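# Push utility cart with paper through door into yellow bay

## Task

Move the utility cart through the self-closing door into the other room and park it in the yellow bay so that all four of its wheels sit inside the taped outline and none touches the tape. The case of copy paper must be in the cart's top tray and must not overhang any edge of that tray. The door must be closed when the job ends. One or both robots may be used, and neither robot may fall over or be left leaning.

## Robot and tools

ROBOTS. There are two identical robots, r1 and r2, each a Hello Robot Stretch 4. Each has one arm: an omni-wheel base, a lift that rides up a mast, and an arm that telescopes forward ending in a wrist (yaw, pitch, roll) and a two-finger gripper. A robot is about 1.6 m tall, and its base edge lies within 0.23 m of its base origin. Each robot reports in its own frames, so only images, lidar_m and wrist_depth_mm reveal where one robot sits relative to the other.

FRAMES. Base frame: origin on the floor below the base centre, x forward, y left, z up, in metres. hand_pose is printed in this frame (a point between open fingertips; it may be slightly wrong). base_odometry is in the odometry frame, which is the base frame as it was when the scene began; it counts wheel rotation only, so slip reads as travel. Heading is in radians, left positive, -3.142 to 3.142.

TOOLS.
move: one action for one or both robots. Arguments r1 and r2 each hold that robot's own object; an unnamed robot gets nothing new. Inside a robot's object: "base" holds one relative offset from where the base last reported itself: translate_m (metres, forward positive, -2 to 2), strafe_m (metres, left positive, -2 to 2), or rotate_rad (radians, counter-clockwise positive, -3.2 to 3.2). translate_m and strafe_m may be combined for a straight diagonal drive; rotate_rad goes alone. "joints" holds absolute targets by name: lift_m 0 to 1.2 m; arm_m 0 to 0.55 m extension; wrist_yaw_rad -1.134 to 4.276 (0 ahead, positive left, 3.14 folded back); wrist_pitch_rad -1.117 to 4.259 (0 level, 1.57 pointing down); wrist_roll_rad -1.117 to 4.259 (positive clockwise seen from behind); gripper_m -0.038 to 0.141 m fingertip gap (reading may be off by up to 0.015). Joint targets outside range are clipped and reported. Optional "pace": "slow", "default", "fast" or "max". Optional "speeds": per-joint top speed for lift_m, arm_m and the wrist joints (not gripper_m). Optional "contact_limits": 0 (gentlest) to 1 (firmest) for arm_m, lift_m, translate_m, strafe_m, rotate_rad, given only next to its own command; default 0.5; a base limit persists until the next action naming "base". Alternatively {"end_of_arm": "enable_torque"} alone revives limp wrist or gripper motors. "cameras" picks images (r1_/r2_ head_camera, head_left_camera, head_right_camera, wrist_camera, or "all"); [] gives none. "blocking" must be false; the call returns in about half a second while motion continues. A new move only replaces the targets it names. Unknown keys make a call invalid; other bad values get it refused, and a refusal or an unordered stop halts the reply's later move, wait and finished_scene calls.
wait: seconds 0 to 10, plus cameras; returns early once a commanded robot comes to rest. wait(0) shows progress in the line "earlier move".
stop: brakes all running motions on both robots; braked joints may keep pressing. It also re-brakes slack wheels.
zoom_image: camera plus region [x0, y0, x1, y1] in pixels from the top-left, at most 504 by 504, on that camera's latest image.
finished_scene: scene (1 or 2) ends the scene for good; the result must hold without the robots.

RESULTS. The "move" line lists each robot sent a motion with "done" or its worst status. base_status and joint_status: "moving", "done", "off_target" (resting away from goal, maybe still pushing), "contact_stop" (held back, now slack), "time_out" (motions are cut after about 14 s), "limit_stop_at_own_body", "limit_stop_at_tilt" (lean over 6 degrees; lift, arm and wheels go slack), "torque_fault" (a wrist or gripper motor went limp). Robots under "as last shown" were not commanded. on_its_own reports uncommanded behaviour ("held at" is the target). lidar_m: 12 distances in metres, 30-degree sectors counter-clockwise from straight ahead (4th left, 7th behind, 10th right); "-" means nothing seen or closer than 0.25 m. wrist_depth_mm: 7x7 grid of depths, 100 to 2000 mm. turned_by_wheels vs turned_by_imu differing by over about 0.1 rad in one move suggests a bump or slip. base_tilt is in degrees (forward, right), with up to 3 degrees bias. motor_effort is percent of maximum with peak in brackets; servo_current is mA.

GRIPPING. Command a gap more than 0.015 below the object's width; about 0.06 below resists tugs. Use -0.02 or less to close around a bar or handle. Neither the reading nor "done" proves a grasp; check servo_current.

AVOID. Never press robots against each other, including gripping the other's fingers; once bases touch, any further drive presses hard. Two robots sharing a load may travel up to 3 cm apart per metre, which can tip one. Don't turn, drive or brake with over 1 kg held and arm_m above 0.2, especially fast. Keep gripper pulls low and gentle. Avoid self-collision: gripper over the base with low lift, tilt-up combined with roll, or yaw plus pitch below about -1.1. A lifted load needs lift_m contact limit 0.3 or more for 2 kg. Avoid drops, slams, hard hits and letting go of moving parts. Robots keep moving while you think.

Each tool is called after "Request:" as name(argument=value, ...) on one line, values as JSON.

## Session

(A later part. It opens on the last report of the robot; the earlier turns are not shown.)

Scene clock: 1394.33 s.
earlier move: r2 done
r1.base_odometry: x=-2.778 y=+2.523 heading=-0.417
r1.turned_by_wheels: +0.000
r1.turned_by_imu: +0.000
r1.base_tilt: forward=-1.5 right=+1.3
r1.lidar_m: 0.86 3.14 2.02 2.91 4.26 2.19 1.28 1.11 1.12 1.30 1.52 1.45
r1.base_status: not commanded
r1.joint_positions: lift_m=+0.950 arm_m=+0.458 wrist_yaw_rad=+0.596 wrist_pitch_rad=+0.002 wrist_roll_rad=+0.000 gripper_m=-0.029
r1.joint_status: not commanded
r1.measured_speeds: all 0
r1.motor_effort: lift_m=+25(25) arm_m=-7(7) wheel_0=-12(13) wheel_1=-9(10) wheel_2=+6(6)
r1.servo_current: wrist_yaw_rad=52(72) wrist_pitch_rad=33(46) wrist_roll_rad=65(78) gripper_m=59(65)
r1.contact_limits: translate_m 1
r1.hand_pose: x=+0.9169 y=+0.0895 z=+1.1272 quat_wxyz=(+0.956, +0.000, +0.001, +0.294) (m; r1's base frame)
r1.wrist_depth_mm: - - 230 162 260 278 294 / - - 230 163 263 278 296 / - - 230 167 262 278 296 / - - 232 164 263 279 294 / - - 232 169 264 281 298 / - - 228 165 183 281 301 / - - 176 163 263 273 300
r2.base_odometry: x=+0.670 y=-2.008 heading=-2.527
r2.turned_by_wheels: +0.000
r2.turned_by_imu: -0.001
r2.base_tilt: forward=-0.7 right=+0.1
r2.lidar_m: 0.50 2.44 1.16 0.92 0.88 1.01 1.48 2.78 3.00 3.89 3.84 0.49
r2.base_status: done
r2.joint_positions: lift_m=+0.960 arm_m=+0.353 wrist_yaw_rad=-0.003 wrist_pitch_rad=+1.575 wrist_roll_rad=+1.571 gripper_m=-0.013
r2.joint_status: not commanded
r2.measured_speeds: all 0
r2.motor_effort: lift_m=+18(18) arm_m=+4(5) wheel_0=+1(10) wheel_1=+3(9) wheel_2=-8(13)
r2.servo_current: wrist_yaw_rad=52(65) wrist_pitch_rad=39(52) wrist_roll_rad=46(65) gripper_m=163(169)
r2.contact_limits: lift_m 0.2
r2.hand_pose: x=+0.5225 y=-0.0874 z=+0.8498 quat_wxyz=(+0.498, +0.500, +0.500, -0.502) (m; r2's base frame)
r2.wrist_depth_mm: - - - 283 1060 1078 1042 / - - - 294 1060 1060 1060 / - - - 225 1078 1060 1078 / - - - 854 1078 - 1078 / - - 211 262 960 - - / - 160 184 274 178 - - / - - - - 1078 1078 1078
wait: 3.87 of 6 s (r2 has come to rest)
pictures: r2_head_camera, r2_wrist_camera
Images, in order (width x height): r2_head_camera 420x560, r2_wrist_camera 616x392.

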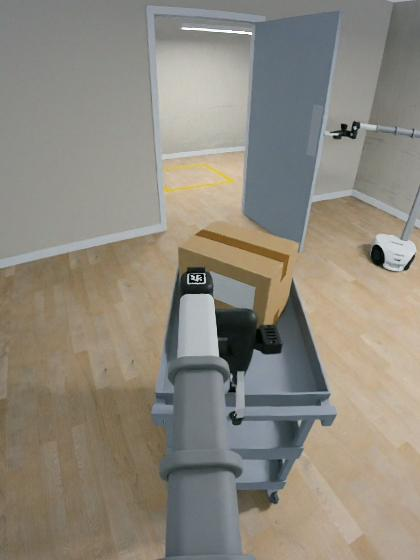

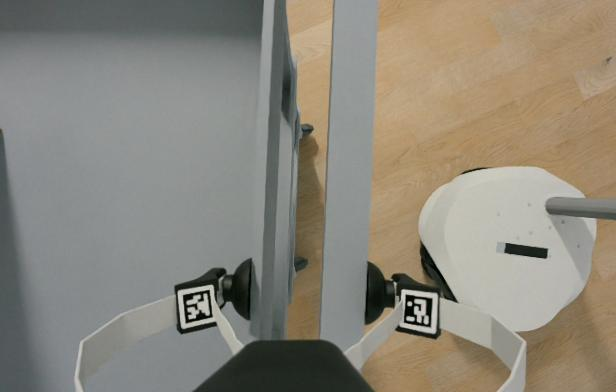

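Request:
move(blocking=false, r2={"base":{"rotate_rad":-0.25},"pace":"slow"}, cameras=[])

Request:
wait(seconds=3, cameras=[])

Request:
move(blocking=false, r2={"base":{"strafe_m":0.27}}, cameras=[])

Request:
wait(seconds=4, cameras=["r2_wrist_camera","r2_head_camera"])

Scene clock: 1406.57 s.
move: r2 moving
r1: as last shown
r1.lidar_m: 0.85 3.06 2.00 2.94 4.26 2.20 1.28 1.12 1.11 1.28 1.52 1.47
r1.motor_effort: lift_m=+25(25) arm_m=-7(7) wheel_0=-12(13) wheel_1=-9(9) wheel_2=+6(6)
r1.servo_current: wrist_yaw_rad=52(72) wrist_pitch_rad=46(52) wrist_roll_rad=46(46) gripper_m=52(65)
r1.contact_limits: translate_m 1
r1.wrist_depth_mm: - - 229 162 259 277 294 / - - 230 164 263 277 294 / - - 232 167 264 278 296 / - - 231 164 264 278 296 / - - 232 169 264 282 300 / - - 226 165 182 282 298 / - - 176 163 263 273 301
r2.base_odometry: x=+0.670 y=-2.008 heading=-2.651
r2.turned_by_wheels: -0.124
r2.turned_by_imu: -0.119
r2.base_tilt: forward=-0.7 right=+0.1
r2.lidar_m: 0.46 3.03 1.32 0.95 0.90 0.96 1.26 2.76 2.89 3.95 3.83 0.52
r2.base_status: rotate_rad moving
r2.joint_positions: lift_m=+0.960 arm_m=+0.353 wrist_yaw_rad=+0.000 wrist_pitch_rad=+1.574 wrist_roll_rad=+1.569 gripper_m=-0.013
r2.joint_status: not commanded
r2.measured_speeds: translate_m=+0.001 strafe_m=-0.001 rotate_rad=-0.478 lift_m=+0.000 arm_m=+0.000 wrist_yaw_rad=+0.025 wrist_pitch_rad=-0.021 wrist_roll_rad=-0.021
r2.motor_effort: lift_m=+18(18) arm_m=+6(6) wheel_0=+12(14) wheel_1=+9(10) wheel_2=+11(13)
r2.servo_current: wrist_yaw_rad=52(52) wrist_pitch_rad=46(52) wrist_roll_rad=52(52) gripper_m=163(169)
r2.contact_limits: lift_m 0.2
r2.hand_pose: x=+0.5230 y=-0.0874 z=+0.8498 quat_wxyz=(+0.500, +0.499, +0.501, -0.500) (m; r2's base frame)
r2.wrist_depth_mm: - - 232 210 1078 1060 1060 / - - 213 211 1078 1060 1060 / - - 219 211 1060 1060 1060 / - - 246 211 1078 - 831 / - - - 213 976 - - / - 161 198 262 179 158 - / - 139 - - - 1078 1078
pictures: none
No camera images: "cameras" was empty.

Scene clock: 1407.37 s.
earlier move: r2 done
r1.base_odometry: x=-2.778 y=+2.523 heading=-0.417
r1.turned_by_wheels: +0.000
r1.turned_by_imu: +0.000
r1.base_tilt: forward=-1.5 right=+1.3
r1.lidar_m: 0.85 3.08 2.01 2.93 4.27 2.20 1.27 1.11 1.09 1.30 1.51 1.49
r1.base_status: not commanded
r1.joint_positions: lift_m=+0.950 arm_m=+0.458 wrist_yaw_rad=+0.596 wrist_pitch_rad=+0.002 wrist_roll_rad=+0.000 gripper_m=-0.029
r1.joint_status: not commanded
r1.measured_speeds: all 0
r1.motor_effort: lift_m=+24(25) arm_m=-7(7) wheel_0=-13(13) wheel_1=-9(10) wheel_2=+6(6)
r1.servo_current: wrist_yaw_rad=52(72) wrist_pitch_rad=46(52) wrist_roll_rad=46(65) gripper_m=59(65)
r1.contact_limits: translate_m 1
r1.hand_pose: x=+0.9169 y=+0.0895 z=+1.1272 quat_wxyz=(+0.956, +0.000, +0.001, +0.294) (m; r1's base frame)
r1.wrist_depth_mm: - - 229 162 260 277 293 / - - 231 164 263 278 294 / - - 231 167 264 279 296 / - - 231 164 264 281 296 / - - 232 169 263 278 298 / - - 227 164 182 283 300 / - - 176 163 263 274 300
r2.base_odometry: x=+0.670 y=-2.008 heading=-2.775
r2.turned_by_wheels: -0.125
r2.turned_by_imu: -0.121
r2.base_tilt: forward=-0.6 right=+0.1
r2.lidar_m: 0.41 0.60 1.52 1.00 0.90 0.93 1.11 2.52 2.81 3.52 3.84 0.54
r2.base_status: done
r2.joint_positions: lift_m=+0.960 arm_m=+0.353 wrist_yaw_rad=+0.005 wrist_pitch_rad=+1.569 wrist_roll_rad=+1.566 gripper_m=-0.013
r2.joint_status: not commanded
r2.measured_speeds: all 0
r2.motor_effort: lift_m=+18(18) arm_m=+6(6) wheel_0=+7(14) wheel_1=+5(10) wheel_2=+9(13)
r2.servo_current: wrist_yaw_rad=52(59) wrist_pitch_rad=46(52) wrist_roll_rad=46(52) gripper_m=169(169)
r2.contact_limits: lift_m 0.2
r2.hand_pose: x=+0.5249 y=-0.0874 z=+0.8498 quat_wxyz=(+0.503, +0.498, +0.502, -0.497) (m; r2's base frame)
r2.wrist_depth_mm: 278 219 255 1042 1078 1042 1060 / - - 236 1042 1060 1060 1060 / - - 228 212 1042 1042 1042 / - - 231 213 1078 1060 1042 / - - 223 213 960 - - / - - 200 213 177 158 - / - 151 145 - 1078 1042 1042
wait: 0.80 of 3 s (r2 has come to rest)
pictures: none
No camera images: "cameras" was empty.

Scene clock: 1407.87 s.
move: r2 moving
r1: as last shown
r1.lidar_m: 0.86 3.10 1.99 2.96 4.27 2.21 1.26 1.11 1.09 1.29 1.51 1.50
r1.motor_effort: lift_m=+24(25) arm_m=-7(7) wheel_0=-13(13) wheel_1=-9(9) wheel_2=+6(6)
r1.servo_current: wrist_yaw_rad=52(59) wrist_pitch_rad=46(52) wrist_roll_rad=46(65) gripper_m=59(65)
r1.contact_limits: translate_m 1
r1.wrist_depth_mm: - - 230 162 260 277 294 / - - 230 164 263 281 294 / - - 231 167 262 279 296 / - - 232 164 263 278 296 / - - 231 169 265 281 298 / - - 227 165 182 282 301 / - - 176 163 263 274 301
r2.base_odometry: x=+0.683 y=-2.042 heading=-2.775
r2.turned_by_wheels: +0.000
r2.turned_by_imu: +0.000
r2.base_tilt: forward=-0.7 right=+0.0
r2.lidar_m: 0.43 3.01 1.45 0.94 0.87 0.88 1.11 2.37 2.85 3.58 3.86 0.55
r2.base_status: strafe_m moving
r2.joint_positions: lift_m=+0.960 arm_m=+0.353 wrist_yaw_rad=+0.005 wrist_pitch_rad=+1.569 wrist_roll_rad=+1.566 gripper_m=-0.013
r2.joint_status: not commanded
r2.measured_speeds: translate_m=+0.001 strafe_m=+0.141 rotate_rad=-0.003 lift_m=+0.000 arm_m=+0.000 wrist_yaw_rad=+0.000 wrist_pitch_rad=+0.000 wrist_roll_rad=+0.000
r2.motor_effort: lift_m=+18(18) arm_m=+6(6) wheel_0=-8(13) wheel_1=+11(13) wheel_2=+1(7)
r2.servo_current: wrist_yaw_rad=52(65) wrist_pitch_rad=39(46) wrist_roll_rad=52(52) gripper_m=156(169)
r2.contact_limits: lift_m 0.2
r2.hand_pose: x=+0.5249 y=-0.0874 z=+0.8498 quat_wxyz=(+0.503, +0.498, +0.502, -0.497) (m; r2's base frame)
r2.wrist_depth_mm: - - 250 1078 1078 1025 1060 / - - 257 211 1060 1042 1042 / - - 227 212 1060 1060 1060 / - - 231 212 1060 1042 1060 / - - 228 212 1060 - - / - 168 197 220 177 158 - / - 150 - - - 1078 1060
pictures: none
No camera images: "cameras" was empty.

Scene clock: 1409.60 s.
earlier move: r2 done
r1.base_odometry: x=-2.778 y=+2.523 heading=-0.417
r1.turned_by_wheels: +0.000
r1.turned_by_imu: +0.000
r1.base_tilt: forward=-1.5 right=+1.3
r1.lidar_m: 0.85 3.10 2.06 4.19 4.26 2.21 1.28 1.10 1.11 1.30 1.49 1.48
r1.base_status: not commanded
r1.joint_positions: lift_m=+0.950 arm_m=+0.458 wrist_yaw_rad=+0.596 wrist_pitch_rad=+0.002 wrist_roll_rad=+0.000 gripper_m=-0.029
r1.joint_status: not commanded
r1.measured_speeds: all 0
r1.motor_effort: lift_m=+25(25) arm_m=-7(7) wheel_0=-13(13) wheel_1=-9(10) wheel_2=+6(6)
r1.servo_current: wrist_yaw_rad=52(65) wrist_pitch_rad=33(52) wrist_roll_rad=39(65) gripper_m=52(65)
r1.contact_limits: translate_m 1
r1.hand_pose: x=+0.9169 y=+0.0895 z=+1.1272 quat_wxyz=(+0.956, +0.000, +0.001, +0.294) (m; r1's base frame)
r1.wrist_depth_mm: - - 229 163 262 277 291 / - - 230 163 263 279 293 / - - 231 167 262 278 294 / - - 231 164 264 278 296 / - - 231 169 264 281 298 / - - 226 164 182 281 300 / - - 176 163 262 273 301
r2.base_odometry: x=+0.767 y=-2.260 heading=-2.776
r2.turned_by_wheels: -0.001
r2.turned_by_imu: -0.001
r2.base_tilt: forward=-0.7 right=+0.0
r2.lidar_m: 0.50 2.88 1.18 0.75 0.69 0.71 0.89 1.89 2.94 3.75 4.03 0.51
r2.base_status: done
r2.joint_positions: lift_m=+0.960 arm_m=+0.353 wrist_yaw_rad=+0.000 wrist_pitch_rad=+1.569 wrist_roll_rad=+1.571 gripper_m=-0.013
r2.joint_status: not commanded
r2.measured_speeds: all 0
r2.motor_effort: lift_m=+18(18) arm_m=+5(6) wheel_0=-4(13) wheel_1=-1(13) wheel_2=+0(7)
r2.servo_current: wrist_yaw_rad=46(72) wrist_pitch_rad=33(46) wrist_roll_rad=39(59) gripper_m=163(169)
r2.contact_limits: lift_m 0.2
r2.hand_pose: x=+0.5243 y=-0.0874 z=+0.8498 quat_wxyz=(+0.501, +0.500, +0.500, -0.499) (m; r2's base frame)
r2.wrist_depth_mm: - - - 1060 1042 1060 1060 / - - - 249 1060 1042 1060 / - - - 259 1060 1060 1060 / - - - 263 1060 - - / - - - 212 1060 - - / - 162 183 213 178 - - / - - - - 1078 1060 1060
wait: 1.73 of 4 s (r2 has come to rest)
pictures: r2_head_camera, r2_wrist_camera
Images, in order (width x height): r2_head_camera 420x560, r2_wrist_camera 616x392.

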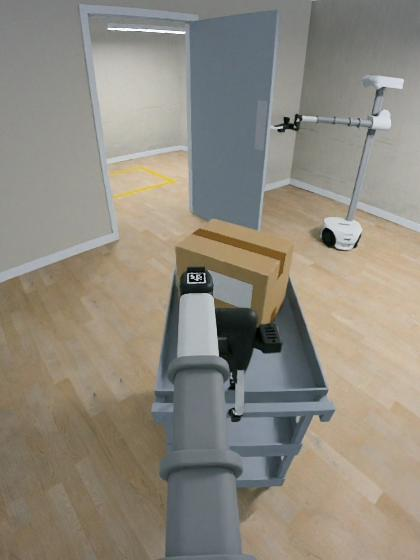

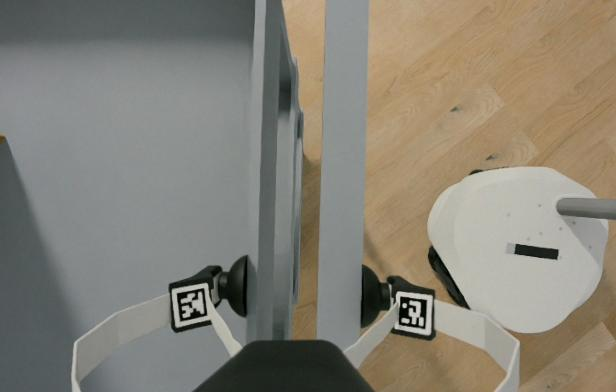

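Request:
move(blocking=false, r2={"base":{"translate_m":0.5,"strafe_m":0.02},"pace":"slow"}, cameras=[])

Request:
wait(seconds=8, cameras=["r2_wrist_camera","r2_head_camera"])

Scene clock: 1421.70 s.
move: r2 moving
r1: as last shown
r1.lidar_m: 0.85 3.10 2.05 4.18 4.26 2.20 1.30 1.11 1.12 1.31 1.50 1.47
r1.motor_effort: lift_m=+25(25) arm_m=-7(7) wheel_0=-12(13) wheel_1=-9(9) wheel_2=+6(6)
r1.servo_current: wrist_yaw_rad=59(65) wrist_pitch_rad=46(46) wrist_roll_rad=39(59) gripper_m=59(65)
r1.contact_limits: translate_m 1
r1.wrist_depth_mm: - - 229 162 260 278 293 / - - 230 164 262 278 294 / - - 231 167 263 279 294 / - - 231 163 265 279 294 / - - 232 169 264 279 298 / - - 226 165 182 281 300 / - - 176 162 263 273 301
r2.base_odometry: x=+0.756 y=-2.265 heading=-2.776
r2.turned_by_wheels: +0.000
r2.turned_by_imu: +0.000
r2.base_tilt: forward=-0.7 right=+0.1
r2.lidar_m: 0.48 2.84 1.17 0.74 0.70 0.71 0.90 1.91 2.99 3.74 4.04 0.47
r2.base_status: translate_m moving; strafe_m moving
r2.joint_positions: lift_m=+0.960 arm_m=+0.353 wrist_yaw_rad=-0.001 wrist_pitch_rad=+1.571 wrist_roll_rad=+1.571 gripper_m=-0.013
r2.joint_status: not commanded
r2.measured_speeds: translate_m=+0.048 strafe_m=+0.002 rotate_rad=+0.003 lift_m=+0.000 arm_m=+0.000 wrist_yaw_rad=+0.000 wrist_pitch_rad=+0.009 wrist_roll_rad=+0.000
r2.motor_effort: lift_m=+18(18) arm_m=+5(6) wheel_0=+6(6) wheel_1=+5(6) wheel_2=-13(13)
r2.servo_current: wrist_yaw_rad=33(52) wrist_pitch_rad=33(46) wrist_roll_rad=52(59) gripper_m=169(169)
r2.contact_limits: lift_m 0.2
r2.hand_pose: x=+0.5236 y=-0.0874 z=+0.8498 quat_wxyz=(+0.500, +0.500, +0.500, -0.500) (m; r2's base frame)
r2.wrist_depth_mm: - - - 218 1078 1060 1078 / - - - 226 1060 1060 1078 / - - - 236 1060 1060 1078 / - - - 854 1060 - - / - - 213 842 991 - - / - 160 183 265 179 159 - / - - - - 1078 1078 1078
pictures: none
No camera images: "cameras" was empty.

Scene clock: 1427.50 s.
earlier move: r2 done
r1.base_odometry: x=-2.778 y=+2.523 heading=-0.417
r1.turned_by_wheels: +0.000
r1.turned_by_imu: +0.000
r1.base_tilt: forward=-1.5 right=+1.3
r1.lidar_m: 0.86 1.96 1.74 4.19 4.26 2.23 1.27 1.08 1.10 1.28 1.52 1.48
r1.base_status: not commanded
r1.joint_positions: lift_m=+0.950 arm_m=+0.458 wrist_yaw_rad=+0.596 wrist_pitch_rad=+0.002 wrist_roll_rad=+0.000 gripper_m=-0.029
r1.joint_status: not commanded
r1.measured_speeds: all 0
r1.motor_effort: lift_m=+24(25) arm_m=-7(7) wheel_0=-13(13) wheel_1=-10(10) wheel_2=+6(6)
r1.servo_current: wrist_yaw_rad=59(78) wrist_pitch_rad=39(52) wrist_roll_rad=46(78) gripper_m=59(65)
r1.contact_limits: translate_m 1
r1.hand_pose: x=+0.9169 y=+0.0895 z=+1.1272 quat_wxyz=(+0.956, +0.000, +0.001, +0.294) (m; r1's base frame)
r1.wrist_depth_mm: - - 230 162 260 277 294 / - - 230 164 263 279 293 / - - 229 167 264 279 294 / - - 232 164 264 278 294 / 1336 - 231 169 264 279 300 / - - 226 165 182 281 301 / - - 177 163 263 276 301
r2.base_odometry: x=+0.307 y=-2.458 heading=-2.775
r2.turned_by_wheels: +0.001
r2.turned_by_imu: +0.004
r2.base_tilt: forward=-0.6 right=+0.0
r2.lidar_m: 0.43 2.46 1.62 1.04 0.98 0.98 1.26 2.71 3.39 4.10 3.77 0.55
r2.base_status: done
r2.joint_positions: lift_m=+0.960 arm_m=+0.353 wrist_yaw_rad=+0.000 wrist_pitch_rad=+1.575 wrist_roll_rad=+1.568 gripper_m=-0.013
r2.joint_status: not commanded
r2.measured_speeds: all 0
r2.motor_effort: lift_m=+18(18) arm_m=+5(6) wheel_0=+8(14) wheel_1=+7(10) wheel_2=-4(15)
r2.servo_current: wrist_yaw_rad=46(65) wrist_pitch_rad=39(52) wrist_roll_rad=46(59) gripper_m=163(169)
r2.contact_limits: lift_m 0.2
r2.hand_pose: x=+0.5225 y=-0.0874 z=+0.8498 quat_wxyz=(+0.500, +0.498, +0.502, -0.500) (m; r2's base frame)
r2.wrist_depth_mm: - - 262 209 1078 1042 1078 / - - 245 210 1060 1078 1060 / - - 232 211 1060 1060 1060 / - - 219 211 1060 - 1060 / - - 212 212 960 - - / - - 187 232 178 153 - / - 138 - - 1078 1078 1098
wait: 5.80 of 8 s (r2 has come to rest)
pictures: r2_head_camera, r2_wrist_camera
Images, in order (width x height): r2_head_camera 420x560, r2_wrist_camera 616x392.

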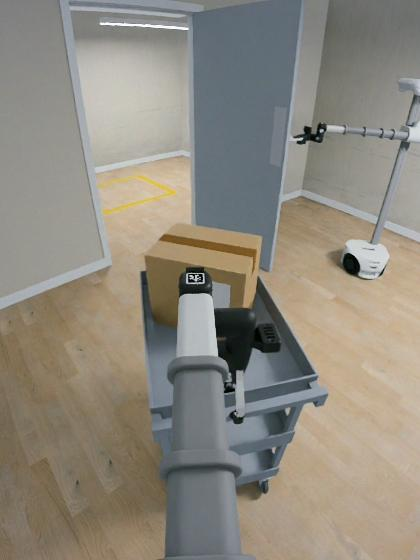

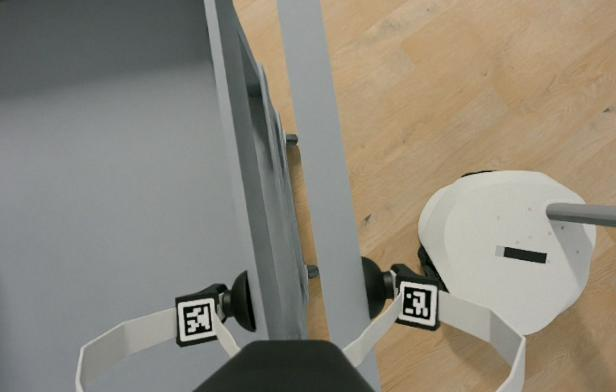

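Request:
move(blocking=false, r2={"base":{"rotate_rad":-0.4},"pace":"slow"}, cameras=[])

Request:
wait(seconds=3, cameras=[])

Request:
move(blocking=false, r2={"base":{"strafe_m":0.42,"translate_m":-0.04}}, cameras=[])

Request:
wait(seconds=4, cameras=["r2_wrist_camera","r2_head_camera"])

Scene clock: 1444.57 s.
move: r2 moving
r1: as last shown
r1.lidar_m: 0.86 2.00 1.76 4.18 4.25 2.20 1.28 1.08 1.09 1.29 1.52 1.48
r1.motor_effort: lift_m=+25(25) arm_m=-7(7) wheel_0=-13(13) wheel_1=-9(10) wheel_2=+6(6)
r1.servo_current: wrist_yaw_rad=52(65) wrist_pitch_rad=33(46) wrist_roll_rad=59(59) gripper_m=59(59)
r1.contact_limits: translate_m 1
r1.wrist_depth_mm: - - 229 162 259 278 294 / - - 230 164 262 279 294 / - - 230 167 264 279 296 / - - 231 164 264 279 296 / 1366 - 231 169 264 281 300 / - - 225 165 182 282 300 / - - 177 163 263 276 301
r2.base_odometry: x=+0.307 y=-2.458 heading=-2.899
r2.turned_by_wheels: -0.124
r2.turned_by_imu: -0.120
r2.base_tilt: forward=-0.7 right=+0.1
r2.lidar_m: 0.43 0.56 1.94 1.14 0.97 0.97 1.16 1.98 3.36 3.92 3.74 0.56
r2.base_status: rotate_rad moving
r2.joint_positions: lift_m=+0.960 arm_m=+0.353 wrist_yaw_rad=+0.004 wrist_pitch_rad=+1.571 wrist_roll_rad=+1.566 gripper_m=-0.013
r2.joint_status: not commanded
r2.measured_speeds: translate_m=+0.000 strafe_m=+0.001 rotate_rad=-0.484 lift_m=+0.000 arm_m=+0.000 wrist_yaw_rad=+0.015 wrist_pitch_rad=-0.021 wrist_roll_rad=-0.007
r2.motor_effort: lift_m=+18(18) arm_m=+6(6) wheel_0=+17(18) wheel_1=+11(12) wheel_2=+17(17)
r2.servo_current: wrist_yaw_rad=39(52) wrist_pitch_rad=39(52) wrist_roll_rad=39(52) gripper_m=163(163)
r2.contact_limits: lift_m 0.2
r2.hand_pose: x=+0.5240 y=-0.0874 z=+0.8498 quat_wxyz=(+0.502, +0.498, +0.502, -0.498) (m; r2's base frame)
r2.wrist_depth_mm: 273 - 211 1042 1078 1042 1042 / - - 241 1042 1060 1042 1042 / - - 244 211 1060 1060 1060 / - - 229 212 1078 - 842 / - - 222 213 1042 - - / - - 201 224 177 157 - / - 151 168 - 1078 1060 1042
pictures: none
No camera images: "cameras" was empty.

Scene clock: 1445.63 s.
earlier move: r2 done
r1.base_odometry: x=-2.778 y=+2.523 heading=-0.417
r1.turned_by_wheels: +0.000
r1.turned_by_imu: +0.000
r1.base_tilt: forward=-1.5 right=+1.3
r1.lidar_m: 0.87 3.12 1.75 4.18 4.25 2.17 1.28 1.10 1.11 1.29 1.51 1.48
r1.base_status: not commanded
r1.joint_positions: lift_m=+0.950 arm_m=+0.458 wrist_yaw_rad=+0.596 wrist_pitch_rad=+0.002 wrist_roll_rad=+0.000 gripper_m=-0.029
r1.joint_status: not commanded
r1.measured_speeds: all 0
r1.motor_effort: lift_m=+24(25) arm_m=-7(7) wheel_0=-12(13) wheel_1=-9(10) wheel_2=+6(6)
r1.servo_current: wrist_yaw_rad=72(72) wrist_pitch_rad=46(52) wrist_roll_rad=33(65) gripper_m=59(59)
r1.contact_limits: translate_m 1
r1.hand_pose: x=+0.9169 y=+0.0895 z=+1.1272 quat_wxyz=(+0.956, +0.000, +0.001, +0.294) (m; r1's base frame)
r1.wrist_depth_mm: - - 230 162 259 277 293 / - - 230 163 262 278 294 / - - 232 167 262 278 294 / - - 232 164 263 281 297 / - - 231 169 264 279 300 / - - 227 166 182 282 301 / - - 177 163 264 273 300
r2.base_odometry: x=+0.307 y=-2.458 heading=+3.110
r2.turned_by_wheels: -0.275
r2.turned_by_imu: -0.266
r2.base_tilt: forward=-0.7 right=+0.0
r2.lidar_m: 0.35 0.46 2.46 1.37 1.04 0.96 0.98 1.40 3.35 3.51 3.93 0.62
r2.base_status: done
r2.joint_positions: lift_m=+0.961 arm_m=+0.353 wrist_yaw_rad=+0.007 wrist_pitch_rad=+1.562 wrist_roll_rad=+1.565 gripper_m=-0.013
r2.joint_status: not commanded
r2.measured_speeds: all 0
r2.motor_effort: lift_m=+11(18) arm_m=+5(6) wheel_0=+3(18) wheel_1=+4(12) wheel_2=+7(18)
r2.servo_current: wrist_yaw_rad=65(65) wrist_pitch_rad=46(59) wrist_roll_rad=52(65) gripper_m=124(163)
r2.contact_limits: lift_m 0.2
r2.hand_pose: x=+0.5272 y=-0.0874 z=+0.8503 quat_wxyz=(+0.506, +0.499, +0.501, -0.494) (m; r2's base frame)
r2.wrist_depth_mm: 220 1078 1078 1060 1042 1042 1060 / 246 220 1098 1042 1042 1060 1042 / 239 219 1060 1060 1060 1060 1042 / - 248 217 1060 1060 1042 - / - 226 217 231 1060 - - / - 166 198 216 178 - - / - 145 - - 230 1042 1042
wait: 1.07 of 3 s (r2 has come to rest)
pictures: none
No camera images: "cameras" was empty.

Scene clock: 1446.13 s.
move: r2 moving
r1: as last shown
r1.lidar_m: 0.85 3.10 1.76 4.17 4.24 2.22 1.28 1.10 1.12 1.27 1.52 1.47
r1.motor_effort: lift_m=+25(25) arm_m=-7(7) wheel_0=-12(12) wheel_1=-9(9) wheel_2=+6(6)
r1.servo_current: wrist_yaw_rad=52(72) wrist_pitch_rad=46(46) wrist_roll_rad=52(65) gripper_m=59(59)
r1.contact_limits: translate_m 1
r1.wrist_depth_mm: - - 229 162 259 279 294 / - - 229 164 262 278 294 / - - 231 167 262 279 296 / - - 232 164 263 279 296 / - - 233 169 264 279 300 / - - 228 165 182 279 298 / - - 176 163 264 276 301
r2.base_odometry: x=+0.309 y=-2.492 heading=+3.110
r2.turned_by_wheels: +0.000
r2.turned_by_imu: +0.000
r2.base_tilt: forward=-0.7 right=+0.1
r2.lidar_m: 0.39 0.46 2.42 1.37 0.97 0.94 1.00 1.37 3.37 3.51 3.93 0.60
r2.base_status: translate_m moving; strafe_m moving
r2.joint_positions: lift_m=+0.961 arm_m=+0.353 wrist_yaw_rad=+0.007 wrist_pitch_rad=+1.567 wrist_roll_rad=+1.565 gripper_m=-0.013
r2.joint_status: not commanded
r2.measured_speeds: translate_m=-0.011 strafe_m=+0.134 rotate_rad=-0.001 lift_m=+0.000 arm_m=+0.000 wrist_yaw_rad=+0.000 wrist_pitch_rad=+0.027 wrist_roll_rad=+0.000
r2.motor_effort: lift_m=+12(12) arm_m=+5(5) wheel_0=-10(16) wheel_1=+10(12) wheel_2=+5(7)
r2.servo_current: wrist_yaw_rad=59(65) wrist_pitch_rad=39(52) wrist_roll_rad=52(65) gripper_m=130(130)
r2.contact_limits: lift_m 0.2
r2.hand_pose: x=+0.5257 y=-0.0874 z=+0.8503 quat_wxyz=(+0.504, +0.498, +0.502, -0.496) (m; r2's base frame)
r2.wrist_depth_mm: 218 1098 1078 1060 1060 1060 1042 / 244 217 1078 1060 1078 1060 1042 / 231 246 1078 1078 1078 1060 1060 / - 244 216 1078 1042 1042 1060 / - 219 230 216 1078 - - / - - 195 216 179 150 - / - 140 - - 230 1060 1060
pictures: none
No camera images: "cameras" was empty.

Scene clock: 1448.43 s.
earlier move: r2 done
r1.base_odometry: x=-2.778 y=+2.523 heading=-0.417
r1.turned_by_wheels: +0.000
r1.turned_by_imu: +0.000
r1.base_tilt: forward=-1.5 right=+1.3
r1.lidar_m: 0.86 1.88 1.73 4.18 4.27 2.21 1.29 1.10 1.11 1.28 1.51 1.50
r1.base_status: not commanded
r1.joint_positions: lift_m=+0.950 arm_m=+0.458 wrist_yaw_rad=+0.596 wrist_pitch_rad=+0.002 wrist_roll_rad=+0.000 gripper_m=-0.029
r1.joint_status: not commanded
r1.measured_speeds: all 0
r1.motor_effort: lift_m=+25(25) arm_m=-7(7) wheel_0=-12(13) wheel_1=-9(9) wheel_2=+6(6)
r1.servo_current: wrist_yaw_rad=52(72) wrist_pitch_rad=39(52) wrist_roll_rad=59(65) gripper_m=59(65)
r1.contact_limits: translate_m 1
r1.hand_pose: x=+0.9169 y=+0.0895 z=+1.1272 quat_wxyz=(+0.956, +0.000, +0.001, +0.294) (m; r1's base frame)
r1.wrist_depth_mm: - - 229 162 260 278 293 / - - 231 164 263 278 296 / - - 231 167 264 278 294 / - - 231 164 264 279 296 / 1308 - 232 169 264 281 298 / - - 226 164 182 281 300 / - - 176 163 263 273 303
r2.base_odometry: x=+0.334 y=-2.879 heading=+3.110
r2.turned_by_wheels: +0.000
r2.turned_by_imu: +0.000
r2.base_tilt: forward=-0.6 right=+0.1
r2.lidar_m: 0.49 2.19 2.13 1.06 0.78 0.72 0.76 1.06 2.98 3.84 4.15 0.56
r2.base_status: done
r2.joint_positions: lift_m=+0.961 arm_m=+0.353 wrist_yaw_rad=+0.004 wrist_pitch_rad=+1.573 wrist_roll_rad=+1.566 gripper_m=-0.013
r2.joint_status: not commanded
r2.measured_speeds: all 0
r2.motor_effort: lift_m=+12(12) arm_m=+5(5) wheel_0=-3(17) wheel_1=+0(12) wheel_2=+5(7)
r2.servo_current: wrist_yaw_rad=46(65) wrist_pitch_rad=39(52) wrist_roll_rad=33(65) gripper_m=117(130)
r2.contact_limits: lift_m 0.2
r2.hand_pose: x=+0.5237 y=-0.0874 z=+0.8503 quat_wxyz=(+0.502, +0.497, +0.503, -0.498) (m; r2's base frame)
r2.wrist_depth_mm: - - 250 1060 1060 1060 1060 / - - 240 213 1060 1042 1060 / - - 225 213 1078 1078 1078 / - - 240 213 1060 - 1042 / - - 220 213 1060 - - / - - 183 213 179 - - / - - - - 1078 1060 1098
wait: 2.30 of 4 s (r2 has come to rest)
pictures: r2_head_camera, r2_wrist_camera
Images, in order (width x height): r2_head_camera 420x560, r2_wrist_camera 616x392.

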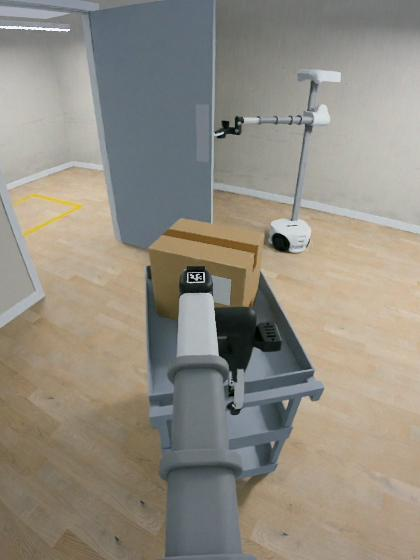

